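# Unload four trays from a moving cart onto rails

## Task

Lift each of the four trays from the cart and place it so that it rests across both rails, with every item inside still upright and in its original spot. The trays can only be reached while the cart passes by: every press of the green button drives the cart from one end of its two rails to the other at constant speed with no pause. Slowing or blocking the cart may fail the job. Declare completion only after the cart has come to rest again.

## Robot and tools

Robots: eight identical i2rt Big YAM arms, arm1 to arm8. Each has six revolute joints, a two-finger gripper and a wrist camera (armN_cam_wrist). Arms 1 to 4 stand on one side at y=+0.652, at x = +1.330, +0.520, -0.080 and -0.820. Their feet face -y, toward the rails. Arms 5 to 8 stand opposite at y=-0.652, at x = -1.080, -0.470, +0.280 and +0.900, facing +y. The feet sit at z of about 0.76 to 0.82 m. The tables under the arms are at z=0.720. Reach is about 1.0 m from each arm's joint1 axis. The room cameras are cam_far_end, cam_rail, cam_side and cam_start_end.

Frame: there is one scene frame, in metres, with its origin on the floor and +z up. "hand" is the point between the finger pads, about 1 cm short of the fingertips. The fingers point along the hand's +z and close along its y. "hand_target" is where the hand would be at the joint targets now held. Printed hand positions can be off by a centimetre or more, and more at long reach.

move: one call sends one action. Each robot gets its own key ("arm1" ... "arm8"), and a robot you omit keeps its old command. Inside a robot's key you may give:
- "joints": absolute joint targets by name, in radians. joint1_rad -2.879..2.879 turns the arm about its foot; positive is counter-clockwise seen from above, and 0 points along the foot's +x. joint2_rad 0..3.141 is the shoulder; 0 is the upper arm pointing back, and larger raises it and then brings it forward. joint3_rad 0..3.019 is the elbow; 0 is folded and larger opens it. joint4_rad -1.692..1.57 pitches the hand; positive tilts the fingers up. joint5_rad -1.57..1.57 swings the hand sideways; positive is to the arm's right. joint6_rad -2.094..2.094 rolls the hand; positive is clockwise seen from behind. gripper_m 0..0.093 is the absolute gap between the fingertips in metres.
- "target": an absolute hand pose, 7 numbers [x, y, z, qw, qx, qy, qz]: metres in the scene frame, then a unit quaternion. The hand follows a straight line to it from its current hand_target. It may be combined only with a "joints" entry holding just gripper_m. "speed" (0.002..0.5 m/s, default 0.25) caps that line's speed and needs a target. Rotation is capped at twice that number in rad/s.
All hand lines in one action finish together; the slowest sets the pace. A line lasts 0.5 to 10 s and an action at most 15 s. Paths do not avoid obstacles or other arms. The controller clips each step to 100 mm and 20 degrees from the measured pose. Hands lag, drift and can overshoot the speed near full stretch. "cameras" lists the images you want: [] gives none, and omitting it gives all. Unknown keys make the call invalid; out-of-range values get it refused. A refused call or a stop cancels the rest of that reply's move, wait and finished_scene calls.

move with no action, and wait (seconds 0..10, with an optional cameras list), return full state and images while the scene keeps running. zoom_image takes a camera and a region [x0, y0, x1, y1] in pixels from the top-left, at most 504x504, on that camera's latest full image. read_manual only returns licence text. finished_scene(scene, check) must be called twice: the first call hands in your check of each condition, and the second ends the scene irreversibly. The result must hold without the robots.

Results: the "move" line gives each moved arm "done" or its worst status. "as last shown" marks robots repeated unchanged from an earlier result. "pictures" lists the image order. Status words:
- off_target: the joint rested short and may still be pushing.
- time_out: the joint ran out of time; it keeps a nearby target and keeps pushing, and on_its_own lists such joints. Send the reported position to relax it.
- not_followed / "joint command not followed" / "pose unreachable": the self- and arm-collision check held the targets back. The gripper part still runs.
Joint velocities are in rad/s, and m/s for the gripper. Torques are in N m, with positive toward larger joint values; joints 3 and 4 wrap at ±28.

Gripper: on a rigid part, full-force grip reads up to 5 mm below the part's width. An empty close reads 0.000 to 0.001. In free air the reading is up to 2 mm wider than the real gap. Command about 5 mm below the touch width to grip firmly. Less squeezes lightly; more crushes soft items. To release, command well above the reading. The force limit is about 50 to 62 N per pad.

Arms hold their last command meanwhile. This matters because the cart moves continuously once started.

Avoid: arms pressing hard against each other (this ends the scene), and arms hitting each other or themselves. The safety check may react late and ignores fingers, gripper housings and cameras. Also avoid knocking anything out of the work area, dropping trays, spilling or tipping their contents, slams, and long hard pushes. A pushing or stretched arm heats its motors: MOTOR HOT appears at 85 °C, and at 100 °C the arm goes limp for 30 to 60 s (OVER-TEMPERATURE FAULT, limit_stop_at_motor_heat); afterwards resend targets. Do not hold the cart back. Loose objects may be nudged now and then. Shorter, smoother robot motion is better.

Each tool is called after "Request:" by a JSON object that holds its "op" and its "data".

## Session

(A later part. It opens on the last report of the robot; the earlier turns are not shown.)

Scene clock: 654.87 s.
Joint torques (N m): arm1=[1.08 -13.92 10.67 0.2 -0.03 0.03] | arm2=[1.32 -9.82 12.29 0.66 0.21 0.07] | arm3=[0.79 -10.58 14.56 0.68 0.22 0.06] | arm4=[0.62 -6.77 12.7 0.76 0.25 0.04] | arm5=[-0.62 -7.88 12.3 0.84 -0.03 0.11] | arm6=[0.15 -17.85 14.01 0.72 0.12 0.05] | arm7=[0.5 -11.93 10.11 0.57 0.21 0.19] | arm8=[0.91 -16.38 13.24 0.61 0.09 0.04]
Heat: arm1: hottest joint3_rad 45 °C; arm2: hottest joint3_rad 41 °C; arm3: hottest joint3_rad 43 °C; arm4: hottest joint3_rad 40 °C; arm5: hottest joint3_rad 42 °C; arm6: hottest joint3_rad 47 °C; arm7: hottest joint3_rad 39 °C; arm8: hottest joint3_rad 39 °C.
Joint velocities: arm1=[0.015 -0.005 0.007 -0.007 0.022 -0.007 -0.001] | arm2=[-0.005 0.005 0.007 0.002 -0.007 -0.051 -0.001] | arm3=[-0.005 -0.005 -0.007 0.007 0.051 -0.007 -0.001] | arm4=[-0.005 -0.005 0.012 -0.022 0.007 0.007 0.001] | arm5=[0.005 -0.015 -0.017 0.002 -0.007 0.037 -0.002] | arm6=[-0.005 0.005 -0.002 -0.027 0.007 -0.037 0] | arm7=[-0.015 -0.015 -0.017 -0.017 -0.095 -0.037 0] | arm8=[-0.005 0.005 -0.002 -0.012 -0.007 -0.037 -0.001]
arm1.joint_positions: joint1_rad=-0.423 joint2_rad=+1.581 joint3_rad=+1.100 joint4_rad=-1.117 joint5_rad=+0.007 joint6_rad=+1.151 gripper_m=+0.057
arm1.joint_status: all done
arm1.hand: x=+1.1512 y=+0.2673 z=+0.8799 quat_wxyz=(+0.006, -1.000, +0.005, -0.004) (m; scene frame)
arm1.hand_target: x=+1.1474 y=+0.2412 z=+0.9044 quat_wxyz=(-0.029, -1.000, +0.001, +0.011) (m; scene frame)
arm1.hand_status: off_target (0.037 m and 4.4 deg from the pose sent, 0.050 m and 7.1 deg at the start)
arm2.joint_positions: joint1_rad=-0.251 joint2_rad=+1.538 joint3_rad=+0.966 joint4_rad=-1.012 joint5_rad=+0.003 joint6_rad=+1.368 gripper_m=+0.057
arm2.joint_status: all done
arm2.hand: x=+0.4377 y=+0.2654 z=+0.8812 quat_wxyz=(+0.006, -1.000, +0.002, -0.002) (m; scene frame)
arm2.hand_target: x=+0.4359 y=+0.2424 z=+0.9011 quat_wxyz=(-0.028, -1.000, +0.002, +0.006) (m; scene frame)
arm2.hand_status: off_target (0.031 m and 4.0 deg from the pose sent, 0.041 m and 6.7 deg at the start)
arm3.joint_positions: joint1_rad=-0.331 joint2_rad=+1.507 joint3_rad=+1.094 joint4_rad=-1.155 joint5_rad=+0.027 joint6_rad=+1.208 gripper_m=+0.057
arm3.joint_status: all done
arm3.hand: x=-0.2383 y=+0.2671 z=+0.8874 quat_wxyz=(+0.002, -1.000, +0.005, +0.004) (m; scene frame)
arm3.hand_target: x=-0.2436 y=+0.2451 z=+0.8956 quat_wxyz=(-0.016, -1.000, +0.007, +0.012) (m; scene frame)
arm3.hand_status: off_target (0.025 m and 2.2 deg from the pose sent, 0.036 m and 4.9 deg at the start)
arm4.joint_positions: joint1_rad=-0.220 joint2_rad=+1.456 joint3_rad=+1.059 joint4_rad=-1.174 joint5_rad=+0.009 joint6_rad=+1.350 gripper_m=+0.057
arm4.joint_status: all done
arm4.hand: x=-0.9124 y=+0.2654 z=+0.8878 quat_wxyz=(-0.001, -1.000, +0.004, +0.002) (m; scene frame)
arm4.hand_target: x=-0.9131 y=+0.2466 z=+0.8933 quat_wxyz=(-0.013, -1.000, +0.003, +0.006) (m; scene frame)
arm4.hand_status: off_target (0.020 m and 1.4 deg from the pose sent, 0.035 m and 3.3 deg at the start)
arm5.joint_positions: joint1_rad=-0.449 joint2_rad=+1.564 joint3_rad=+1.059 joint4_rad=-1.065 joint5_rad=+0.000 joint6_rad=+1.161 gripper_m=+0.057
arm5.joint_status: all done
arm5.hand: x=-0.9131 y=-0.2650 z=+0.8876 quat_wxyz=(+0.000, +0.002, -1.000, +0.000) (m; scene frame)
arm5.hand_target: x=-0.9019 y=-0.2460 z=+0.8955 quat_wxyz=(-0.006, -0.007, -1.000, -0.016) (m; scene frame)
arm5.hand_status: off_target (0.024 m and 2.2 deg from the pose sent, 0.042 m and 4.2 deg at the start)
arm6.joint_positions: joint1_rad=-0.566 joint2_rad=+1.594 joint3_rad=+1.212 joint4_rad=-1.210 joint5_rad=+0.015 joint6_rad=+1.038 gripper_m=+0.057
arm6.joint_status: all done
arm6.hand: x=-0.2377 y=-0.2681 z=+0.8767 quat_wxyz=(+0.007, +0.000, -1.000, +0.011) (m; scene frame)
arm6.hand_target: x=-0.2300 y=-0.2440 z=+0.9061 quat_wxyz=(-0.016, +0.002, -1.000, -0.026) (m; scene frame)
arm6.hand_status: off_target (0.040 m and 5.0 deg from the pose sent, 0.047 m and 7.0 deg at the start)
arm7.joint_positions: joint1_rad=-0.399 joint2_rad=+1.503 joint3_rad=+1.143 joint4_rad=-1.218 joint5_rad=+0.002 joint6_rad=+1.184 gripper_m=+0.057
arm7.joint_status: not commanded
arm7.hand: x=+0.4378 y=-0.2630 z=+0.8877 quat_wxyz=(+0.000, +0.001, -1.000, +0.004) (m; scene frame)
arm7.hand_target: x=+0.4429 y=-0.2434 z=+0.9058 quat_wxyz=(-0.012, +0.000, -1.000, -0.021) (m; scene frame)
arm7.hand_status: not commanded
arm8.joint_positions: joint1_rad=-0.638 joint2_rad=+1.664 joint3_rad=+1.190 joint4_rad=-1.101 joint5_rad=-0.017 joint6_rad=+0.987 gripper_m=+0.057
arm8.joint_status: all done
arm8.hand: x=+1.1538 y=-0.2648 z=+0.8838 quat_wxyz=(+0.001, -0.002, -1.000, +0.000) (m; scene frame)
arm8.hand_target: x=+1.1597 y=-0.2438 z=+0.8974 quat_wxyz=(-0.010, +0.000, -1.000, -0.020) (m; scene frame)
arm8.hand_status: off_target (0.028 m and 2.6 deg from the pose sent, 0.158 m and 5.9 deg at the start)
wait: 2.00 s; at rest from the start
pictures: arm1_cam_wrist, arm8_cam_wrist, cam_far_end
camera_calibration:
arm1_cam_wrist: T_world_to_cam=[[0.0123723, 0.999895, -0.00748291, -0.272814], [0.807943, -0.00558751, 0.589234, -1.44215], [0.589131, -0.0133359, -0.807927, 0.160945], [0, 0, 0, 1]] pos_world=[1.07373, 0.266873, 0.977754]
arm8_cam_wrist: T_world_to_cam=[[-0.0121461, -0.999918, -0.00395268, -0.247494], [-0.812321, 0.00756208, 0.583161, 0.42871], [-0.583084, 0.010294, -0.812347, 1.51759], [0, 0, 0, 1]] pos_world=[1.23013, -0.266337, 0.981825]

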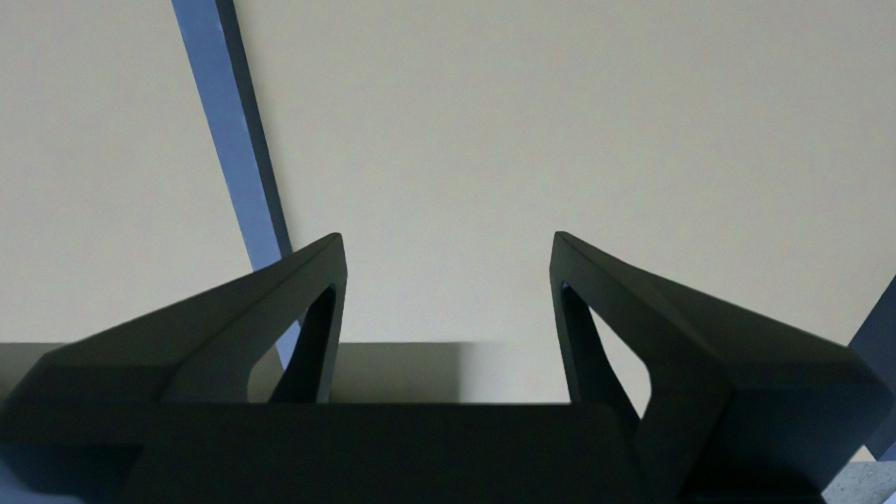

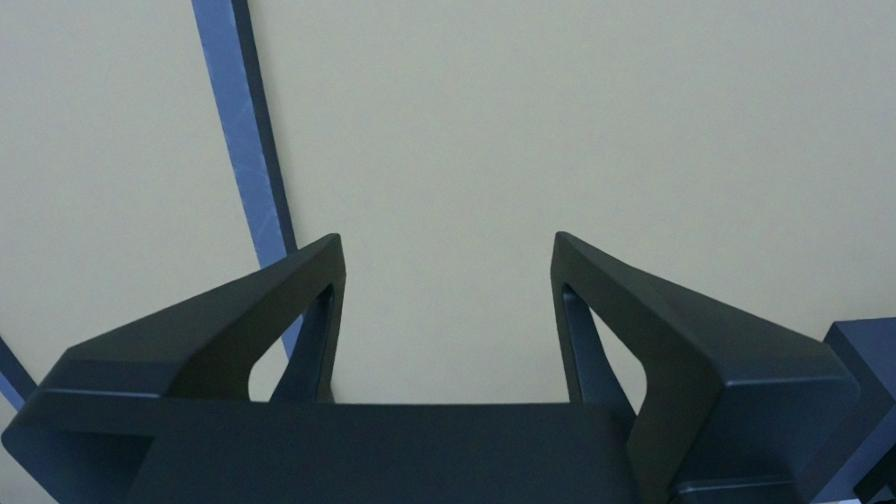

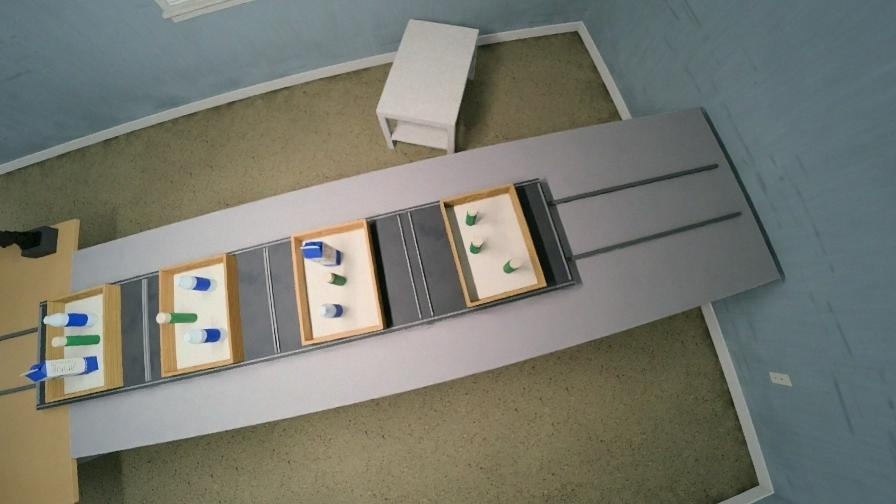

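Request:
{"op": "wait", "data": {"seconds": 0.2, "cameras": ["arm1_cam_wrist", "arm8_cam_wrist"]}}

Request:
{"op": "wait", "data": {"seconds": 1.5, "cameras": ["arm1_cam_wrist", "arm8_cam_wrist"]}}

Scene clock: 665.03 s.
Joint torques (N m): arm1=[0.38 -12.98 10.56 0.05 -0.06 0.09] | arm2=[1.14 -9.52 12.3 0.59 0.2 0.1] | arm3=[0.73 -10.58 14.56 0.68 0.22 0.07] | arm4=[0.91 -6.36 12.64 0.73 0.22 0.07] | arm5=[-0.73 -7.71 12.41 0.9 -0.04 0.15] | arm6=[0.15 -17.85 14.01 0.73 0.12 0.05] | arm7=[0.5 -12.04 10.11 0.57 0.2 0.18] | arm8=[0.85 -16.38 13.29 0.57 0.09 0.03]
Heat: arm1: hottest joint3_rad 45 °C; arm2: hottest joint3_rad 41 °C; arm3: hottest joint3_rad 43 °C; arm4: hottest joint3_rad 41 °C; arm5: hottest joint3_rad 43 °C; arm6: hottest joint3_rad 48 °C; arm7: hottest joint3_rad 40 °C; arm8: hottest joint3_rad 39 °C.
Joint velocities: arm1=[-0.015 -0.005 -0.012 -0.012 -0.095 -0.037 -0.002] | arm2=[-0.005 -0.005 0.002 -0.002 -0.051 -0.022 -0.001] | arm3=[-0.005 -0.024 -0.002 0.017 0.007 -0.022 0] | arm4=[-0.005 -0.005 -0.002 0.007 0.095 -0.051 0.001] | arm5=[-0.015 -0.005 -0.017 0.012 -0.066 -0.051 0] | arm6=[-0.005 -0.015 -0.012 0.012 0.022 -0.007 0] | arm7=[0.005 -0.005 0.007 -0.012 0.007 0.022 -0.001] | arm8=[-0.005 -0.005 0.007 0.002 0.022 -0.066 0]
arm1.joint_positions: joint1_rad=-0.423 joint2_rad=+1.581 joint3_rad=+1.100 joint4_rad=-1.117 joint5_rad=+0.007 joint6_rad=+1.151 gripper_m=+0.057
arm1.joint_status: all done
arm1.hand: x=+1.1512 y=+0.2673 z=+0.8799 quat_wxyz=(+0.006, -1.000, +0.005, -0.004) (m; scene frame)
arm1.hand_target: x=+1.1474 y=+0.2412 z=+0.9044 quat_wxyz=(-0.029, -1.000, +0.001, +0.011) (m; scene frame)
arm1.hand_status: off_target (0.037 m and 4.4 deg from the pose sent, 0.050 m and 7.1 deg at the start)
arm2.joint_positions: joint1_rad=-0.251 joint2_rad=+1.538 joint3_rad=+0.966 joint4_rad=-1.012 joint5_rad=+0.003 joint6_rad=+1.368 gripper_m=+0.057
arm2.joint_status: all done
arm2.hand: x=+0.4377 y=+0.2654 z=+0.8812 quat_wxyz=(+0.006, -1.000, +0.002, -0.002) (m; scene frame)
arm2.hand_target: x=+0.4359 y=+0.2424 z=+0.9011 quat_wxyz=(-0.028, -1.000, +0.002, +0.006) (m; scene frame)
arm2.hand_status: off_target (0.031 m and 4.0 deg from the pose sent, 0.041 m and 6.7 deg at the start)
arm3.joint_positions: joint1_rad=-0.331 joint2_rad=+1.507 joint3_rad=+1.094 joint4_rad=-1.155 joint5_rad=+0.027 joint6_rad=+1.208 gripper_m=+0.057
arm3.joint_status: all done
arm3.hand: x=-0.2383 y=+0.2671 z=+0.8874 quat_wxyz=(+0.002, -1.000, +0.005, +0.004) (m; scene frame)
arm3.hand_target: x=-0.2436 y=+0.2451 z=+0.8956 quat_wxyz=(-0.016, -1.000, +0.007, +0.012) (m; scene frame)
arm3.hand_status: off_target (0.025 m and 2.2 deg from the pose sent, 0.036 m and 4.9 deg at the start)
arm4.joint_positions: joint1_rad=-0.220 joint2_rad=+1.456 joint3_rad=+1.059 joint4_rad=-1.174 joint5_rad=+0.009 joint6_rad=+1.350 gripper_m=+0.057
arm4.joint_status: all done
arm4.hand: x=-0.9124 y=+0.2654 z=+0.8878 quat_wxyz=(-0.001, -1.000, +0.004, +0.002) (m; scene frame)
arm4.hand_target: x=-0.9130 y=+0.2466 z=+0.8933 quat_wxyz=(-0.013, -1.000, +0.003, +0.006) (m; scene frame)
arm4.hand_status: off_target (0.020 m and 1.4 deg from the pose sent, 0.035 m and 3.3 deg at the start)
arm5.joint_positions: joint1_rad=-0.449 joint2_rad=+1.564 joint3_rad=+1.059 joint4_rad=-1.065 joint5_rad=+0.000 joint6_rad=+1.161 gripper_m=+0.057
arm5.joint_status: all done
arm5.hand: x=-0.9131 y=-0.2650 z=+0.8876 quat_wxyz=(+0.000, +0.002, -1.000, +0.000) (m; scene frame)
arm5.hand_target: x=-0.9019 y=-0.2460 z=+0.8955 quat_wxyz=(-0.006, -0.007, -1.000, -0.016) (m; scene frame)
arm5.hand_status: off_target (0.024 m and 2.2 deg from the pose sent, 0.042 m and 4.2 deg at the start)
arm6.joint_positions: joint1_rad=-0.566 joint2_rad=+1.594 joint3_rad=+1.212 joint4_rad=-1.210 joint5_rad=+0.015 joint6_rad=+1.038 gripper_m=+0.057
arm6.joint_status: all done
arm6.hand: x=-0.2377 y=-0.2681 z=+0.8767 quat_wxyz=(+0.007, +0.000, -1.000, +0.011) (m; scene frame)
arm6.hand_target: x=-0.2300 y=-0.2440 z=+0.9061 quat_wxyz=(-0.016, +0.002, -1.000, -0.026) (m; scene frame)
arm6.hand_status: off_target (0.040 m and 5.0 deg from the pose sent, 0.047 m and 7.0 deg at the start)
arm7.joint_positions: joint1_rad=-0.399 joint2_rad=+1.503 joint3_rad=+1.143 joint4_rad=-1.218 joint5_rad=+0.002 joint6_rad=+1.184 gripper_m=+0.057
arm7.joint_status: not commanded
arm7.hand: x=+0.4378 y=-0.2630 z=+0.8877 quat_wxyz=(+0.000, +0.001, -1.000, +0.004) (m; scene frame)
arm7.hand_target: x=+0.4429 y=-0.2434 z=+0.9058 quat_wxyz=(-0.012, +0.000, -1.000, -0.021) (m; scene frame)
arm7.hand_status: not commanded
arm8.joint_positions: joint1_rad=-0.638 joint2_rad=+1.664 joint3_rad=+1.190 joint4_rad=-1.101 joint5_rad=-0.017 joint6_rad=+0.987 gripper_m=+0.057
arm8.joint_status: all done
arm8.hand: x=+1.1538 y=-0.2648 z=+0.8838 quat_wxyz=(+0.001, -0.002, -1.000, +0.000) (m; scene frame)
arm8.hand_target: x=+1.1597 y=-0.2438 z=+0.8974 quat_wxyz=(-0.010, +0.000, -1.000, -0.020) (m; scene frame)
arm8.hand_status: off_target (0.028 m and 2.6 deg from the pose sent, 0.158 m and 5.9 deg at the start)
wait: 0.20 s; at rest from the start
pictures: arm1_cam_wrist, arm8_cam_wrist
camera_calibration:
arm1_cam_wrist: T_world_to_cam=[[0.0123723, 0.999895, -0.00748291, -0.272814], [0.807943, -0.00558751, 0.589234, -1.44215], [0.589131, -0.0133359, -0.807927, 0.160945], [0, 0, 0, 1]] pos_world=[1.07373, 0.266873, 0.977754]
arm8_cam_wrist: T_world_to_cam=[[-0.0121461, -0.999918, -0.00395268, -0.247494], [-0.812321, 0.00756208, 0.583161, 0.42871], [-0.583084, 0.010294, -0.812347, 1.51759], [0, 0, 0, 1]] pos_world=[1.23013, -0.266337, 0.981825]

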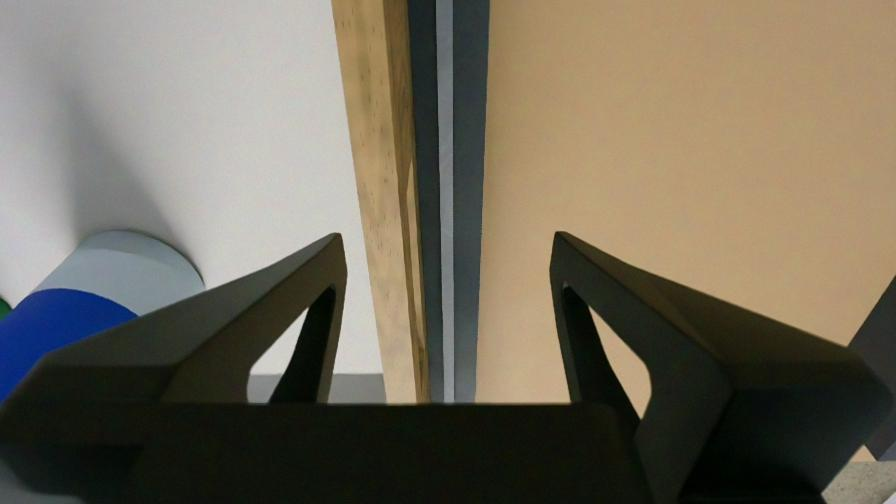

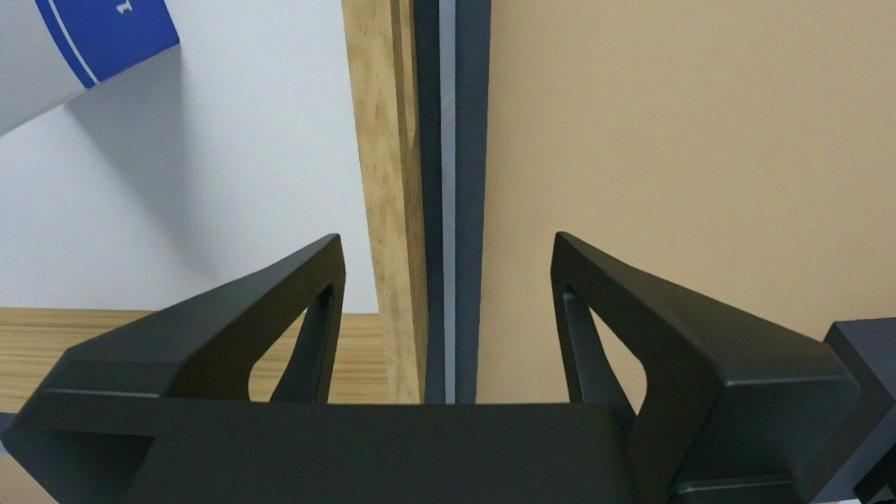

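Scene clock: 666.53 s.
Joint torques (N m): arm1=[0.03 -13.22 10.5 0.18 -0.09 0.09] | arm2=[1.26 -9.88 12.44 0.57 0.16 0.09] | arm3=[0.79 -10.58 14.56 0.69 0.22 0.07] | arm4=[0.91 -6.24 12.68 0.68 0.26 0.04] | arm5=[-0.38 -7.88 12.45 0.73 -0.04 0.15] | arm6=[0.15 -17.85 14.01 0.72 0.12 0.05] | arm7=[0.5 -11.99 10.11 0.57 0.2 0.18] | arm8=[0.85 -16.5 13.29 0.51 0.07 0.01]
Heat: arm1: hottest joint3_rad 45 °C; arm2: hottest joint3_rad 41 °C; arm3: hottest joint3_rad 43 °C; arm4: hottest joint3_rad 41 °C; arm5: hottest joint3_rad 43 °C; arm6: hottest joint3_rad 48 °C; arm7: hottest joint3_rad 40 °C; arm8: hottest joint3_rad 39 °C.
Joint velocities: arm1=[-0.015 -0.024 0.002 -0.002 0.081 0.037 0] | arm2=[-0.005 -0.034 -0.012 0.002 -0.007 0.007 0] | arm3=[-0.015 -0.005 0.007 -0.007 0.051 0.022 0] | arm4=[0.005 -0.015 -0.012 -0.007 0.007 -0.051 0] | arm5=[-0.005 -0.005 0.007 0.012 -0.051 0.037 0] | arm6=[-0.005 -0.015 -0.017 0.007 -0.051 0.022 0] | arm7=[-0.015 -0.015 0.017 -0.007 -0.022 0.007 0] | arm8=[0.005 -0.005 -0.007 0.002 0.007 -0.081 0]
arm1.joint_positions: joint1_rad=-0.423 joint2_rad=+1.581 joint3_rad=+1.100 joint4_rad=-1.117 joint5_rad=+0.007 joint6_rad=+1.151 gripper_m=+0.057
arm1.joint_status: all done
arm1.hand: x=+1.1512 y=+0.2673 z=+0.8799 quat_wxyz=(+0.006, -1.000, +0.005, -0.004) (m; scene frame)
arm1.hand_target: x=+1.1474 y=+0.2412 z=+0.9044 quat_wxyz=(-0.029, -1.000, +0.001, +0.011) (m; scene frame)
arm1.hand_status: off_target (0.037 m and 4.4 deg from the pose sent, 0.050 m and 7.1 deg at the start)
arm2.joint_positions: joint1_rad=-0.251 joint2_rad=+1.538 joint3_rad=+0.966 joint4_rad=-1.012 joint5_rad=+0.003 joint6_rad=+1.368 gripper_m=+0.057
arm2.joint_status: all done
arm2.hand: x=+0.4377 y=+0.2654 z=+0.8812 quat_wxyz=(+0.006, -1.000, +0.002, -0.002) (m; scene frame)
arm2.hand_target: x=+0.4359 y=+0.2424 z=+0.9011 quat_wxyz=(-0.028, -1.000, +0.002, +0.006) (m; scene frame)
arm2.hand_status: off_target (0.031 m and 4.0 deg from the pose sent, 0.041 m and 6.7 deg at the start)
arm3.joint_positions: joint1_rad=-0.331 joint2_rad=+1.507 joint3_rad=+1.094 joint4_rad=-1.155 joint5_rad=+0.027 joint6_rad=+1.208 gripper_m=+0.057
arm3.joint_status: all done
arm3.hand: x=-0.2383 y=+0.2671 z=+0.8874 quat_wxyz=(+0.002, -1.000, +0.005, +0.004) (m; scene frame)
arm3.hand_target: x=-0.2436 y=+0.2451 z=+0.8956 quat_wxyz=(-0.016, -1.000, +0.007, +0.012) (m; scene frame)
arm3.hand_status: off_target (0.025 m and 2.2 deg from the pose sent, 0.036 m and 4.9 deg at the start)
arm4.joint_positions: joint1_rad=-0.220 joint2_rad=+1.456 joint3_rad=+1.059 joint4_rad=-1.174 joint5_rad=+0.009 joint6_rad=+1.350 gripper_m=+0.057
arm4.joint_status: all done
arm4.hand: x=-0.9124 y=+0.2654 z=+0.8878 quat_wxyz=(-0.001, -1.000, +0.004, +0.002) (m; scene frame)
arm4.hand_target: x=-0.9130 y=+0.2466 z=+0.8933 quat_wxyz=(-0.013, -1.000, +0.003, +0.006) (m; scene frame)
arm4.hand_status: off_target (0.020 m and 1.4 deg from the pose sent, 0.035 m and 3.3 deg at the start)
arm5.joint_positions: joint1_rad=-0.449 joint2_rad=+1.564 joint3_rad=+1.059 joint4_rad=-1.065 joint5_rad=+0.000 joint6_rad=+1.161 gripper_m=+0.057
arm5.joint_status: all done
arm5.hand: x=-0.9131 y=-0.2650 z=+0.8876 quat_wxyz=(+0.000, +0.002, -1.000, +0.000) (m; scene frame)
arm5.hand_target: x=-0.9019 y=-0.2460 z=+0.8955 quat_wxyz=(-0.006, -0.007, -1.000, -0.016) (m; scene frame)
arm5.hand_status: off_target (0.024 m and 2.2 deg from the pose sent, 0.042 m and 4.2 deg at the start)
arm6.joint_positions: joint1_rad=-0.566 joint2_rad=+1.594 joint3_rad=+1.212 joint4_rad=-1.210 joint5_rad=+0.015 joint6_rad=+1.038 gripper_m=+0.057
arm6.joint_status: all done
arm6.hand: x=-0.2377 y=-0.2681 z=+0.8767 quat_wxyz=(+0.007, +0.000, -1.000, +0.011) (m; scene frame)
arm6.hand_target: x=-0.2300 y=-0.2440 z=+0.9061 quat_wxyz=(-0.016, +0.002, -1.000, -0.026) (m; scene frame)
arm6.hand_status: off_target (0.040 m and 5.0 deg from the pose sent, 0.047 m and 7.0 deg at the start)
arm7.joint_positions: joint1_rad=-0.399 joint2_rad=+1.503 joint3_rad=+1.143 joint4_rad=-1.218 joint5_rad=+0.002 joint6_rad=+1.184 gripper_m=+0.057
arm7.joint_status: not commanded
arm7.hand: x=+0.4378 y=-0.2630 z=+0.8877 quat_wxyz=(+0.000, +0.001, -1.000, +0.004) (m; scene frame)
arm7.hand_target: x=+0.4429 y=-0.2434 z=+0.9058 quat_wxyz=(-0.012, +0.000, -1.000, -0.021) (m; scene frame)
arm7.hand_status: not commanded
arm8.joint_positions: joint1_rad=-0.638 joint2_rad=+1.664 joint3_rad=+1.190 joint4_rad=-1.101 joint5_rad=-0.017 joint6_rad=+0.987 gripper_m=+0.057
arm8.joint_status: all done
arm8.hand: x=+1.1538 y=-0.2648 z=+0.8838 quat_wxyz=(+0.001, -0.002, -1.000, +0.000) (m; scene frame)
arm8.hand_target: x=+1.1597 y=-0.2438 z=+0.8974 quat_wxyz=(-0.010, +0.000, -1.000, -0.020) (m; scene frame)
arm8.hand_status: off_target (0.028 m and 2.6 deg from the pose sent, 0.158 m and 5.9 deg at the start)
wait: 1.50 s; at rest by 0.27 s
pictures: arm1_cam_wrist, arm8_cam_wrist
camera_calibration:
arm1_cam_wrist: T_world_to_cam=[[0.0123723, 0.999895, -0.00748291, -0.272814], [0.807943, -0.00558751, 0.589234, -1.44215], [0.589131, -0.0133359, -0.807927, 0.160945], [0, 0, 0, 1]] pos_world=[1.07373, 0.266873, 0.977754]
arm8_cam_wrist: T_world_to_cam=[[-0.0121461, -0.999918, -0.00395268, -0.247494], [-0.812321, 0.00756208, 0.583161, 0.42871], [-0.583084, 0.010294, -0.812347, 1.51759], [0, 0, 0, 1]] pos_world=[1.23013, -0.266337, 0.981825]

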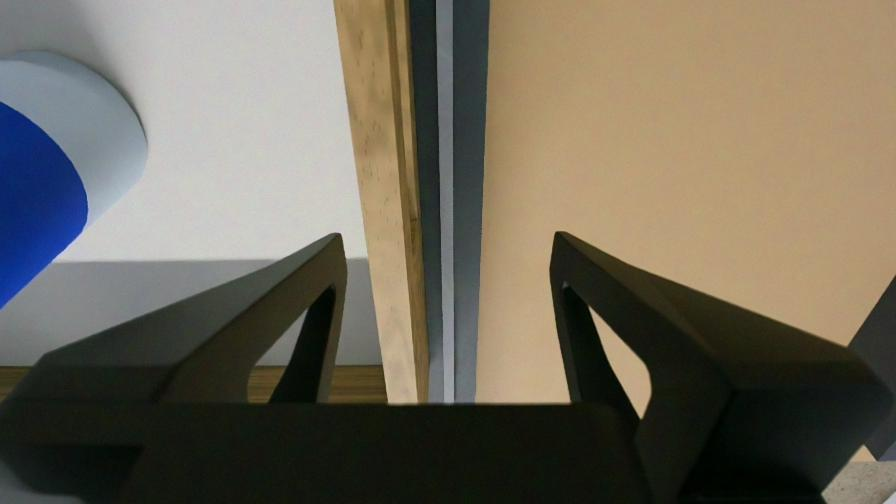

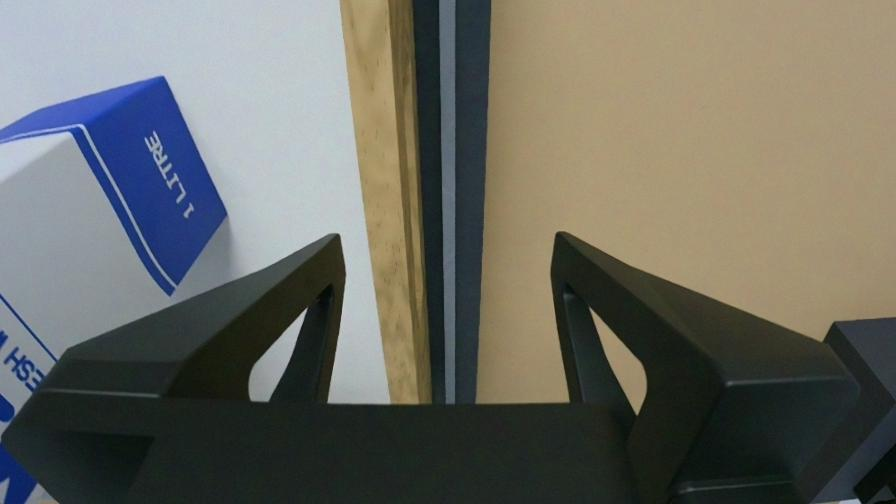

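Request:
{"op": "wait", "data": {"seconds": 0.1, "cameras": ["arm1_cam_wrist", "arm2_cam_wrist", "arm7_cam_wrist"]}}

Scene clock: 682.93 s.
Joint torques (N m): arm1=[0.5 -13.27 10.78 0.28 -0.05 0.06] | arm2=[1.38 -9.76 12.42 0.62 0.17 0.09] | arm3=[0.79 -10.58 14.56 0.68 0.22 0.06] | arm4=[0.85 -6.24 12.6 0.73 0.26 0.04] | arm5=[-1.2 -8.12 12.33 0.9 -0.02 0.13] | arm6=[0.15 -17.79 14.01 0.72 0.12 0.05] | arm7=[0.5 -12.04 10.1 0.59 0.2 0.18] | arm8=[0.97 -16.32 13.27 0.55 0.09 0.03]
Heat: arm1: hottest joint3_rad 46 °C; arm2: hottest joint3_rad 42 °C; arm3: hottest joint3_rad 43 °C; arm4: hottest joint3_rad 41 °C; arm5: hottest joint3_rad 44 °C; arm6: hottest joint3_rad 49 °C; arm7: hottest joint3_rad 41 °C; arm8: hottest joint3_rad 39 °C.
Joint velocities: arm1=[-0.005 -0.024 -0.012 -0.007 -0.022 -0.007 -0.001] | arm2=[-0.005 -0.005 0.002 -0.012 0.037 -0.022 0] | arm3=[-0.015 -0.005 0.002 -0.012 0.022 0.007 -0.001] | arm4=[-0.005 0.005 -0.007 -0.002 -0.081 -0.007 0] | arm5=[-0.005 -0.005 0.002 -0.007 0.007 -0.022 0] | arm6=[0.005 -0.015 0.002 -0.017 0.007 0.037 -0.001] | arm7=[-0.015 -0.005 -0.007 0.002 -0.022 0.022 0] | arm8=[-0.015 -0.005 0.012 -0.017 -0.037 -0.051 -0.002]
arm1.joint_positions: joint1_rad=-0.423 joint2_rad=+1.581 joint3_rad=+1.100 joint4_rad=-1.117 joint5_rad=+0.007 joint6_rad=+1.151 gripper_m=+0.057
arm1.joint_status: all done
arm1.hand: x=+1.1512 y=+0.2672 z=+0.8799 quat_wxyz=(+0.006, -1.000, +0.005, -0.004) (m; scene frame)
arm1.hand_target: x=+1.1475 y=+0.2412 z=+0.9044 quat_wxyz=(-0.029, -1.000, +0.001, +0.010) (m; scene frame)
arm1.hand_status: off_target (0.037 m and 4.4 deg from the pose sent, 0.050 m and 7.1 deg at the start)
arm2.joint_positions: joint1_rad=-0.251 joint2_rad=+1.538 joint3_rad=+0.966 joint4_rad=-1.012 joint5_rad=+0.003 joint6_rad=+1.368 gripper_m=+0.057
arm2.joint_status: all done
arm2.hand: x=+0.4377 y=+0.2654 z=+0.8812 quat_wxyz=(+0.006, -1.000, +0.002, -0.002) (m; scene frame)
arm2.hand_target: x=+0.4359 y=+0.2424 z=+0.9011 quat_wxyz=(-0.028, -1.000, +0.002, +0.006) (m; scene frame)
arm2.hand_status: off_target (0.031 m and 4.0 deg from the pose sent, 0.041 m and 6.7 deg at the start)
arm3.joint_positions: joint1_rad=-0.331 joint2_rad=+1.507 joint3_rad=+1.094 joint4_rad=-1.155 joint5_rad=+0.027 joint6_rad=+1.208 gripper_m=+0.057
arm3.joint_status: all done
arm3.hand: x=-0.2383 y=+0.2671 z=+0.8874 quat_wxyz=(+0.002, -1.000, +0.005, +0.004) (m; scene frame)
arm3.hand_target: x=-0.2436 y=+0.2451 z=+0.8956 quat_wxyz=(-0.016, -1.000, +0.007, +0.012) (m; scene frame)
arm3.hand_status: off_target (0.025 m and 2.2 deg from the pose sent, 0.036 m and 4.9 deg at the start)
arm4.joint_positions: joint1_rad=-0.220 joint2_rad=+1.456 joint3_rad=+1.059 joint4_rad=-1.174 joint5_rad=+0.009 joint6_rad=+1.350 gripper_m=+0.057
arm4.joint_status: all done
arm4.hand: x=-0.9124 y=+0.2654 z=+0.8878 quat_wxyz=(-0.001, -1.000, +0.004, +0.002) (m; scene frame)
arm4.hand_target: x=-0.9130 y=+0.2466 z=+0.8933 quat_wxyz=(-0.013, -1.000, +0.003, +0.006) (m; scene frame)
arm4.hand_status: off_target (0.020 m and 1.4 deg from the pose sent, 0.035 m and 3.3 deg at the start)
arm5.joint_positions: joint1_rad=-0.449 joint2_rad=+1.564 joint3_rad=+1.059 joint4_rad=-1.065 joint5_rad=+0.000 joint6_rad=+1.161 gripper_m=+0.057
arm5.joint_status: all done
arm5.hand: x=-0.9131 y=-0.2650 z=+0.8876 quat_wxyz=(+0.000, +0.002, -1.000, +0.000) (m; scene frame)
arm5.hand_target: x=-0.9019 y=-0.2460 z=+0.8955 quat_wxyz=(-0.006, -0.007, -1.000, -0.016) (m; scene frame)
arm5.hand_status: off_target (0.024 m and 2.2 deg from the pose sent, 0.042 m and 4.2 deg at the start)
arm6.joint_positions: joint1_rad=-0.566 joint2_rad=+1.594 joint3_rad=+1.212 joint4_rad=-1.210 joint5_rad=+0.015 joint6_rad=+1.038 gripper_m=+0.057
arm6.joint_status: all done
arm6.hand: x=-0.2377 y=-0.2681 z=+0.8767 quat_wxyz=(+0.007, +0.000, -1.000, +0.011) (m; scene frame)
arm6.hand_target: x=-0.2300 y=-0.2440 z=+0.9061 quat_wxyz=(-0.016, +0.002, -1.000, -0.026) (m; scene frame)
arm6.hand_status: off_target (0.040 m and 5.0 deg from the pose sent, 0.047 m and 7.0 deg at the start)
arm7.joint_positions: joint1_rad=-0.399 joint2_rad=+1.503 joint3_rad=+1.143 joint4_rad=-1.218 joint5_rad=+0.002 joint6_rad=+1.184 gripper_m=+0.057
arm7.joint_status: not commanded
arm7.hand: x=+0.4378 y=-0.2630 z=+0.8877 quat_wxyz=(+0.000, +0.001, -1.000, +0.004) (m; scene frame)
arm7.hand_target: x=+0.4429 y=-0.2434 z=+0.9058 quat_wxyz=(-0.012, +0.000, -1.000, -0.021) (m; scene frame)
arm7.hand_status: not commanded
arm8.joint_positions: joint1_rad=-0.638 joint2_rad=+1.664 joint3_rad=+1.190 joint4_rad=-1.101 joint5_rad=-0.017 joint6_rad=+0.987 gripper_m=+0.057
arm8.joint_status: all done
arm8.hand: x=+1.1538 y=-0.2648 z=+0.8838 quat_wxyz=(+0.001, -0.002, -1.000, +0.000) (m; scene frame)
arm8.hand_target: x=+1.1597 y=-0.2438 z=+0.8974 quat_wxyz=(-0.010, +0.000, -1.000, -0.020) (m; scene frame)
arm8.hand_status: off_target (0.028 m and 2.6 deg from the pose sent, 0.158 m and 5.9 deg at the start)
wait: 0.10 s; at rest from the start
pictures: arm1_cam_wrist, arm2_cam_wrist, arm7_cam_wrist
camera_calibration:
arm1_cam_wrist: T_world_to_cam=[[0.0123804, 0.999894, -0.00763729, -0.27266], [0.807738, -0.00549841, 0.589515, -1.44223], [0.589411, -0.0134674, -0.807721, 0.160441], [0, 0, 0, 1]] pos_world=[1.07376, 0.266862, 0.977728]
arm2_cam_wrist: T_world_to_cam=[[0.0242918, 0.99817, 0.0553761, -0.327782], [0.829296, -0.0510538, 0.556473, -0.830678], [0.558282, 0.0324054, -0.829018, 0.599728], [0, 0, 0, 1]] pos_world=[0.362023, 0.265339, 0.977587]
arm7_cam_wrist: T_world_to_cam=[[0.0160594, -0.999575, 0.0243227, -0.292495], [-0.806169, 0.00144536, 0.591684, -0.167286], [-0.591467, -0.0291103, -0.805803, 1.09227], [0, 0, 0, 1]] pos_world=[0.515878, -0.260333, 0.986248]

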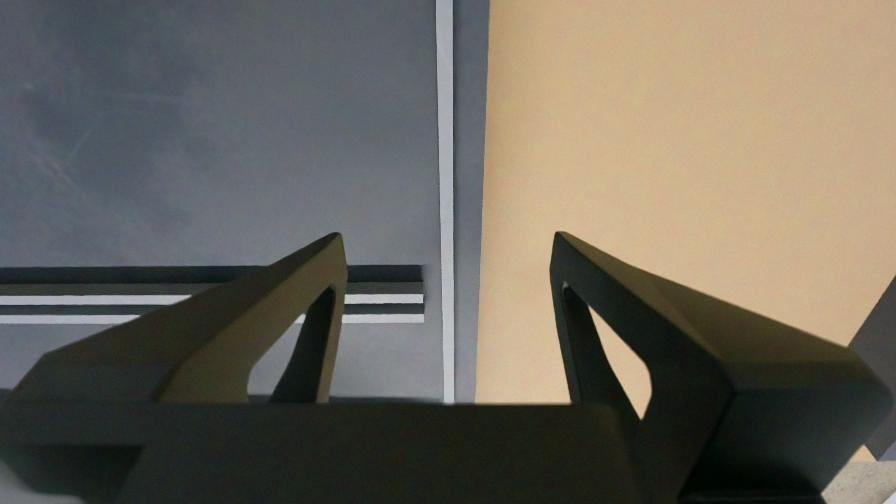

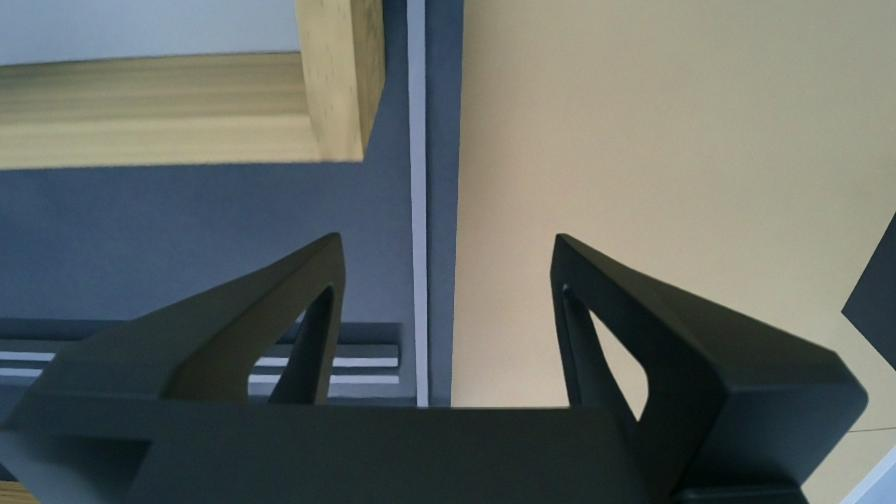

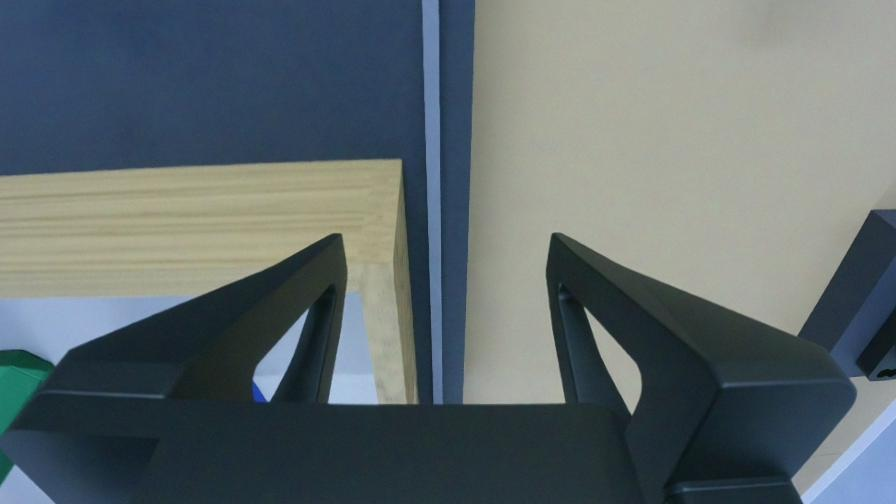

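Request:
{"op": "wait", "data": {"seconds": 8.5, "cameras": ["arm1_cam_wrist", "arm2_cam_wrist", "arm3_cam_wrist", "arm4_cam_wrist", "arm5_cam_wrist", "arm6_cam_wrist", "arm7_cam_wrist", "arm8_cam_wrist"]}}

Scene clock: 705.93 s.
Joint torques (N m): arm1=[0.91 -13.45 10.74 -0.03 -0.04 0.05] | arm2=[1.14 -9.76 12.4 0.66 0.17 0.09] | arm3=[0.79 -10.64 14.54 0.68 0.22 0.07] | arm4=[0.79 -6.18 12.59 0.69 0.26 0.04] | arm5=[-0.73 -7.88 12.55 0.84 -0.04 0.18] | arm6=[0.09 -17.9 14.02 0.72 0.12 0.05] | arm7=[0.5 -12.04 10.11 0.58 0.21 0.18] | arm8=[0.97 -16.44 13.23 0.54 0.08 0.03]
Heat: arm1: hottest joint3_rad 46 °C; arm2: hottest joint3_rad 42 °C; arm3: hottest joint3_rad 44 °C; arm4: hottest joint3_rad 42 °C; arm5: hottest joint3_rad 44 °C; arm6: hottest joint3_rad 50 °C; arm7: hottest joint3_rad 42 °C; arm8: hottest joint3_rad 40 °C.
Joint velocities: arm1=[-0.015 -0.015 0.002 -0.012 -0.066 -0.022 0] | arm2=[0.005 0.005 -0.017 0.007 -0.007 -0.051 0] | arm3=[-0.005 -0.005 -0.007 0.007 0.022 0.022 0] | arm4=[-0.005 -0.005 0.022 0.012 0.051 -0.037 0] | arm5=[0.005 -0.015 -0.002 0.022 -0.007 -0.022 -0.001] | arm6=[-0.005 0.015 -0.017 -0.002 0.007 0.007 0.001] | arm7=[-0.005 -0.015 -0.022 -0.002 -0.037 -0.022 0] | arm8=[-0.005 -0.015 0.002 0.012 0.007 -0.037 0]
arm1.joint_positions: joint1_rad=-0.423 joint2_rad=+1.581 joint3_rad=+1.100 joint4_rad=-1.117 joint5_rad=+0.007 joint6_rad=+1.151 gripper_m=+0.057
arm1.joint_status: all done
arm1.hand: x=+1.1512 y=+0.2672 z=+0.8799 quat_wxyz=(+0.006, -1.000, +0.005, -0.004) (m; scene frame)
arm1.hand_target: x=+1.1475 y=+0.2412 z=+0.9044 quat_wxyz=(-0.029, -1.000, +0.001, +0.010) (m; scene frame)
arm1.hand_status: off_target (0.037 m and 4.4 deg from the pose sent, 0.050 m and 7.1 deg at the start)
arm2.joint_positions: joint1_rad=-0.251 joint2_rad=+1.538 joint3_rad=+0.966 joint4_rad=-1.012 joint5_rad=+0.003 joint6_rad=+1.368 gripper_m=+0.057
arm2.joint_status: all done
arm2.hand: x=+0.4377 y=+0.2654 z=+0.8812 quat_wxyz=(+0.006, -1.000, +0.002, -0.002) (m; scene frame)
arm2.hand_target: x=+0.4359 y=+0.2424 z=+0.9011 quat_wxyz=(-0.028, -1.000, +0.002, +0.006) (m; scene frame)
arm2.hand_status: off_target (0.031 m and 4.0 deg from the pose sent, 0.041 m and 6.7 deg at the start)
arm3.joint_positions: joint1_rad=-0.331 joint2_rad=+1.507 joint3_rad=+1.094 joint4_rad=-1.155 joint5_rad=+0.027 joint6_rad=+1.208 gripper_m=+0.057
arm3.joint_status: all done
arm3.hand: x=-0.2383 y=+0.2671 z=+0.8874 quat_wxyz=(+0.002, -1.000, +0.005, +0.004) (m; scene frame)
arm3.hand_target: x=-0.2436 y=+0.2451 z=+0.8956 quat_wxyz=(-0.016, -1.000, +0.007, +0.012) (m; scene frame)
arm3.hand_status: off_target (0.025 m and 2.2 deg from the pose sent, 0.036 m and 4.9 deg at the start)
arm4.joint_positions: joint1_rad=-0.220 joint2_rad=+1.456 joint3_rad=+1.059 joint4_rad=-1.174 joint5_rad=+0.009 joint6_rad=+1.350 gripper_m=+0.057
arm4.joint_status: all done
arm4.hand: x=-0.9124 y=+0.2654 z=+0.8878 quat_wxyz=(-0.001, -1.000, +0.004, +0.002) (m; scene frame)
arm4.hand_target: x=-0.9130 y=+0.2466 z=+0.8933 quat_wxyz=(-0.013, -1.000, +0.003, +0.006) (m; scene frame)
arm4.hand_status: off_target (0.020 m and 1.4 deg from the pose sent, 0.035 m and 3.3 deg at the start)
arm5.joint_positions: joint1_rad=-0.449 joint2_rad=+1.564 joint3_rad=+1.059 joint4_rad=-1.065 joint5_rad=+0.000 joint6_rad=+1.161 gripper_m=+0.057
arm5.joint_status: all done
arm5.hand: x=-0.9131 y=-0.2650 z=+0.8876 quat_wxyz=(+0.000, +0.002, -1.000, +0.000) (m; scene frame)
arm5.hand_target: x=-0.9019 y=-0.2460 z=+0.8955 quat_wxyz=(-0.006, -0.007, -1.000, -0.016) (m; scene frame)
arm5.hand_status: off_target (0.024 m and 2.2 deg from the pose sent, 0.042 m and 4.2 deg at the start)
arm6.joint_positions: joint1_rad=-0.566 joint2_rad=+1.594 joint3_rad=+1.212 joint4_rad=-1.210 joint5_rad=+0.015 joint6_rad=+1.038 gripper_m=+0.057
arm6.joint_status: all done
arm6.hand: x=-0.2377 y=-0.2681 z=+0.8767 quat_wxyz=(+0.007, +0.000, -1.000, +0.011) (m; scene frame)
arm6.hand_target: x=-0.2300 y=-0.2440 z=+0.9061 quat_wxyz=(-0.016, +0.002, -1.000, -0.026) (m; scene frame)
arm6.hand_status: off_target (0.040 m and 5.0 deg from the pose sent, 0.047 m and 7.0 deg at the start)
arm7.joint_positions: joint1_rad=-0.399 joint2_rad=+1.503 joint3_rad=+1.143 joint4_rad=-1.218 joint5_rad=+0.002 joint6_rad=+1.185 gripper_m=+0.057
arm7.joint_status: not commanded
arm7.hand: x=+0.4378 y=-0.2630 z=+0.8877 quat_wxyz=(+0.000, +0.001, -1.000, +0.004) (m; scene frame)
arm7.hand_target: x=+0.4429 y=-0.2434 z=+0.9058 quat_wxyz=(-0.012, +0.000, -1.000, -0.021) (m; scene frame)
arm7.hand_status: not commanded
arm8.joint_positions: joint1_rad=-0.638 joint2_rad=+1.664 joint3_rad=+1.190 joint4_rad=-1.101 joint5_rad=-0.017 joint6_rad=+0.987 gripper_m=+0.057
arm8.joint_status: all done
arm8.hand: x=+1.1538 y=-0.2648 z=+0.8838 quat_wxyz=(+0.001, -0.002, -1.000, +0.000) (m; scene frame)
arm8.hand_target: x=+1.1597 y=-0.2438 z=+0.8974 quat_wxyz=(-0.010, +0.000, -1.000, -0.020) (m; scene frame)
arm8.hand_status: off_target (0.028 m and 2.6 deg from the pose sent, 0.158 m and 5.9 deg at the start)
wait: 8.50 s; at rest from the start
pictures: arm1_cam_wrist, arm2_cam_wrist, arm3_cam_wrist, arm4_cam_wrist, arm5_cam_wrist, arm6_cam_wrist, arm7_cam_wrist, arm8_cam_wrist
camera_calibration:
arm1_cam_wrist: T_world_to_cam=[[0.0123804, 0.999894, -0.00763729, -0.27266], [0.807738, -0.00549841, 0.589515, -1.44223], [0.589411, -0.0134674, -0.807721, 0.160441], [0, 0, 0, 1]] pos_world=[1.07376, 0.266862, 0.977728]
arm2_cam_wrist: T_world_to_cam=[[0.0242918, 0.99817, 0.0553761, -0.327782], [0.829296, -0.0510538, 0.556473, -0.830678], [0.558282, 0.0324054, -0.829018, 0.599728], [0, 0, 0, 1]] pos_world=[0.362023, 0.265339, 0.977587]
arm3_cam_wrist: T_world_to_cam=[[0.0166647, 0.999736, 0.0158284, -0.277406], [0.763994, -0.0229442, 0.644815, -0.388599], [0.645008, 0.00134715, -0.764174, 0.955244], [0, 0, 0, 1]] pos_world=[-0.31463, 0.26713, 0.984939]
arm4_cam_wrist: T_world_to_cam=[[0.0093294, 0.9998, 0.0177142, -0.273968], [0.844454, -0.017365, 0.535347, 0.309803], [0.535547, 0.00996435, -0.844446, 1.35448], [0, 0, 0, 1]] pos_world=[-0.984445, 0.265797, 0.982784]
arm5_cam_wrist: T_world_to_cam=[[0.00535203, -0.999954, -0.00794289, -0.253018], [-0.806241, -0.00901381, 0.591518, -1.25938], [-0.591563, 0.00323806, -0.806252, 0.300308], [0, 0, 0, 1]] pos_world=[-0.836358, -0.26533, 0.98506]
arm6_cam_wrist: T_world_to_cam=[[-0.00120478, -0.999995, 0.00285536, -0.267789], [-0.802771, 0.00266978, 0.596281, -0.707059], [-0.596286, -0.00157381, -0.802771, 0.686058], [0, 0, 0, 1]] pos_world=[-0.158842, -0.264821, 0.973118]
arm7_cam_wrist: T_world_to_cam=[[0.015678, -0.999581, 0.0243228, -0.29233], [-0.80617, 0.00175291, 0.591681, -0.167202], [-0.591476, -0.0288847, -0.805805, 1.09233], [0, 0, 0, 1]] pos_world=[0.515878, -0.260363, 0.986248]
arm8_cam_wrist: T_world_to_cam=[[-0.0121461, -0.999918, -0.00395268, -0.247494], [-0.812321, 0.00756208, 0.583161, 0.42871], [-0.583084, 0.010294, -0.812347, 1.51759], [0, 0, 0, 1]] pos_world=[1.23013, -0.266337, 0.981825]

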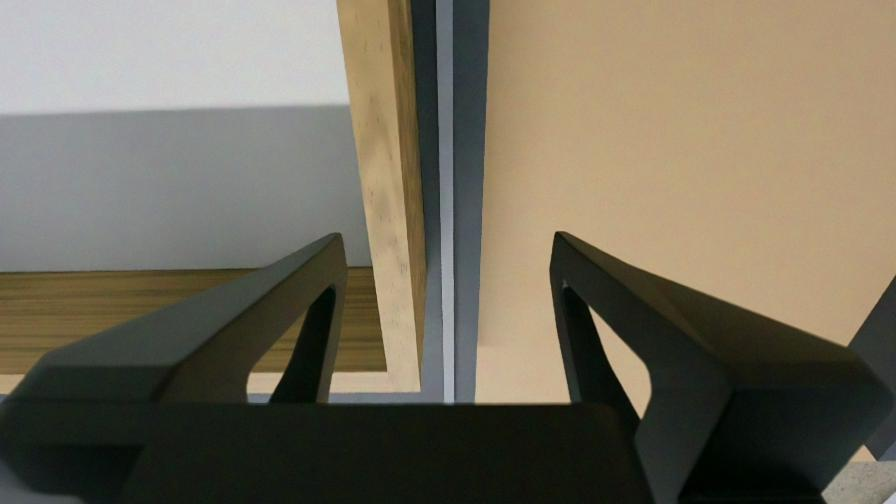

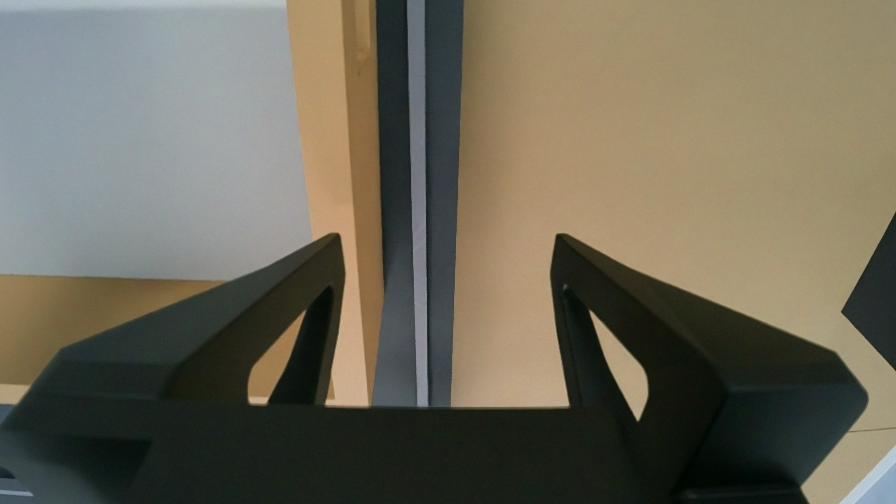

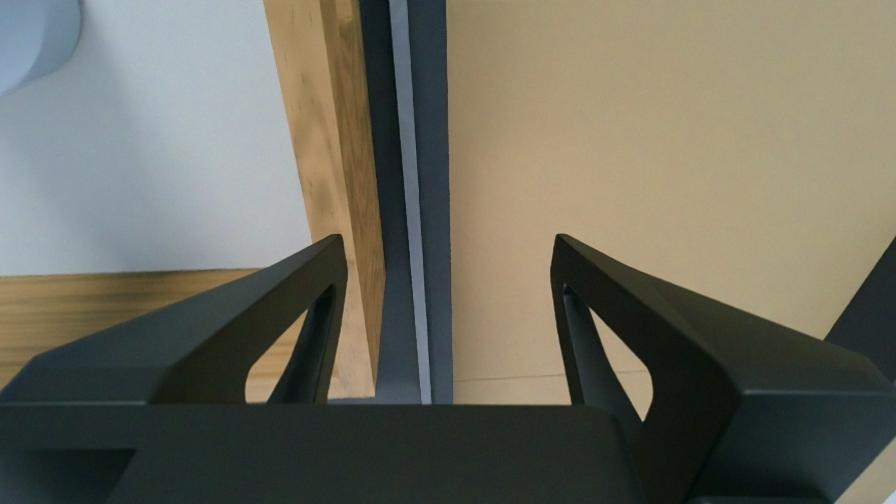

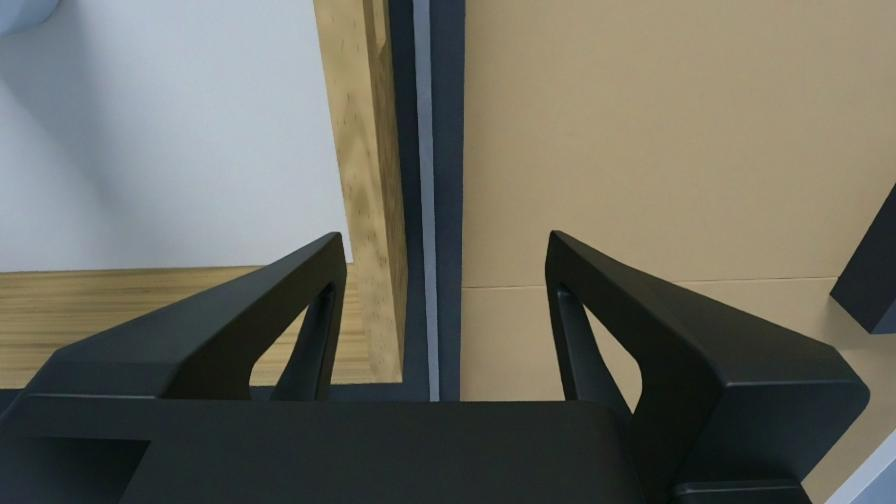

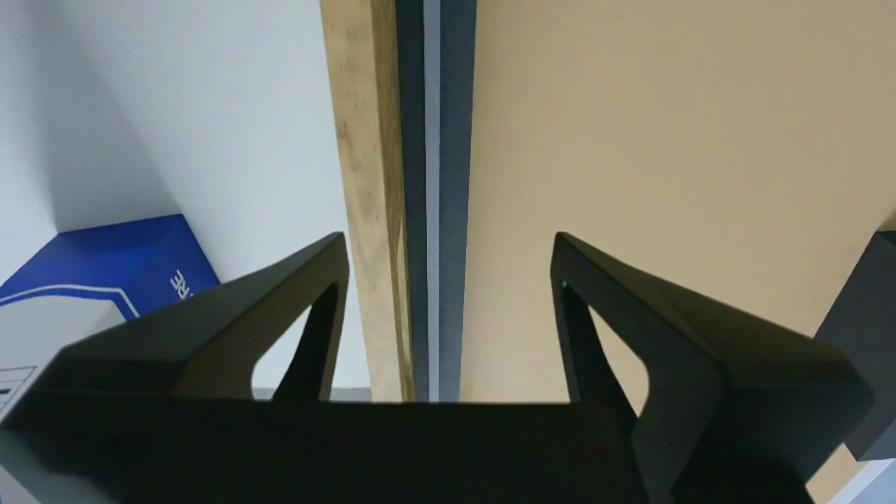

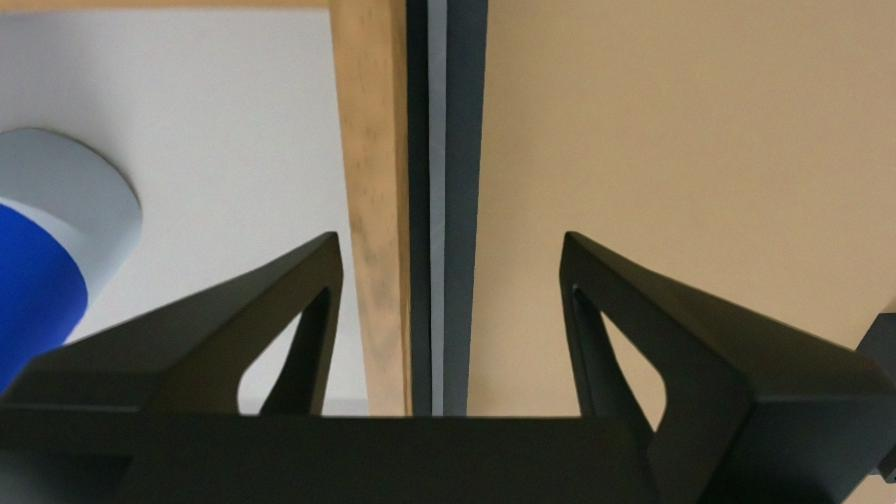

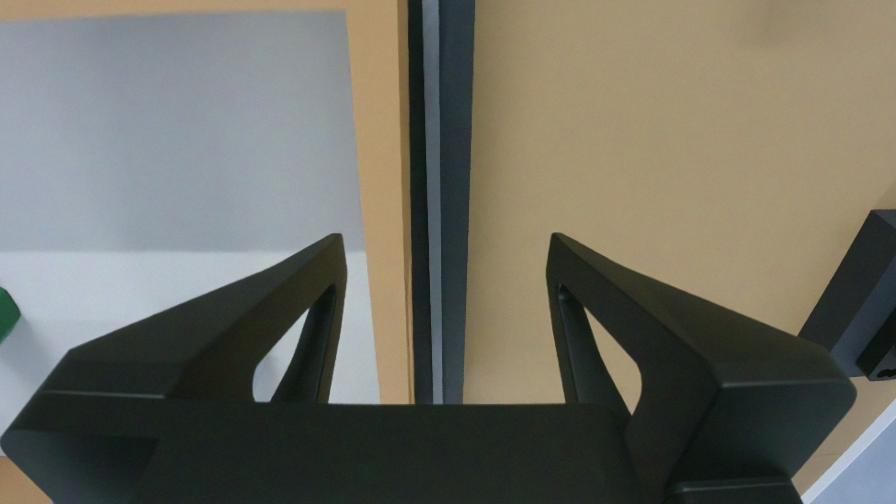

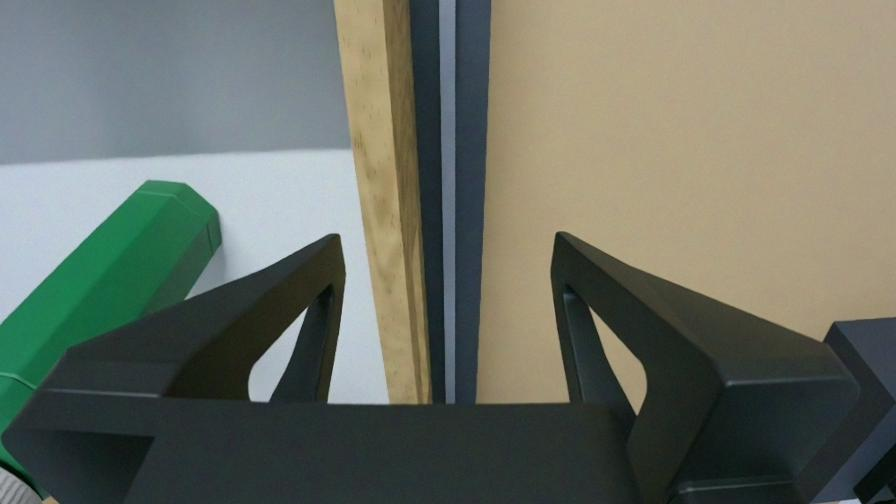

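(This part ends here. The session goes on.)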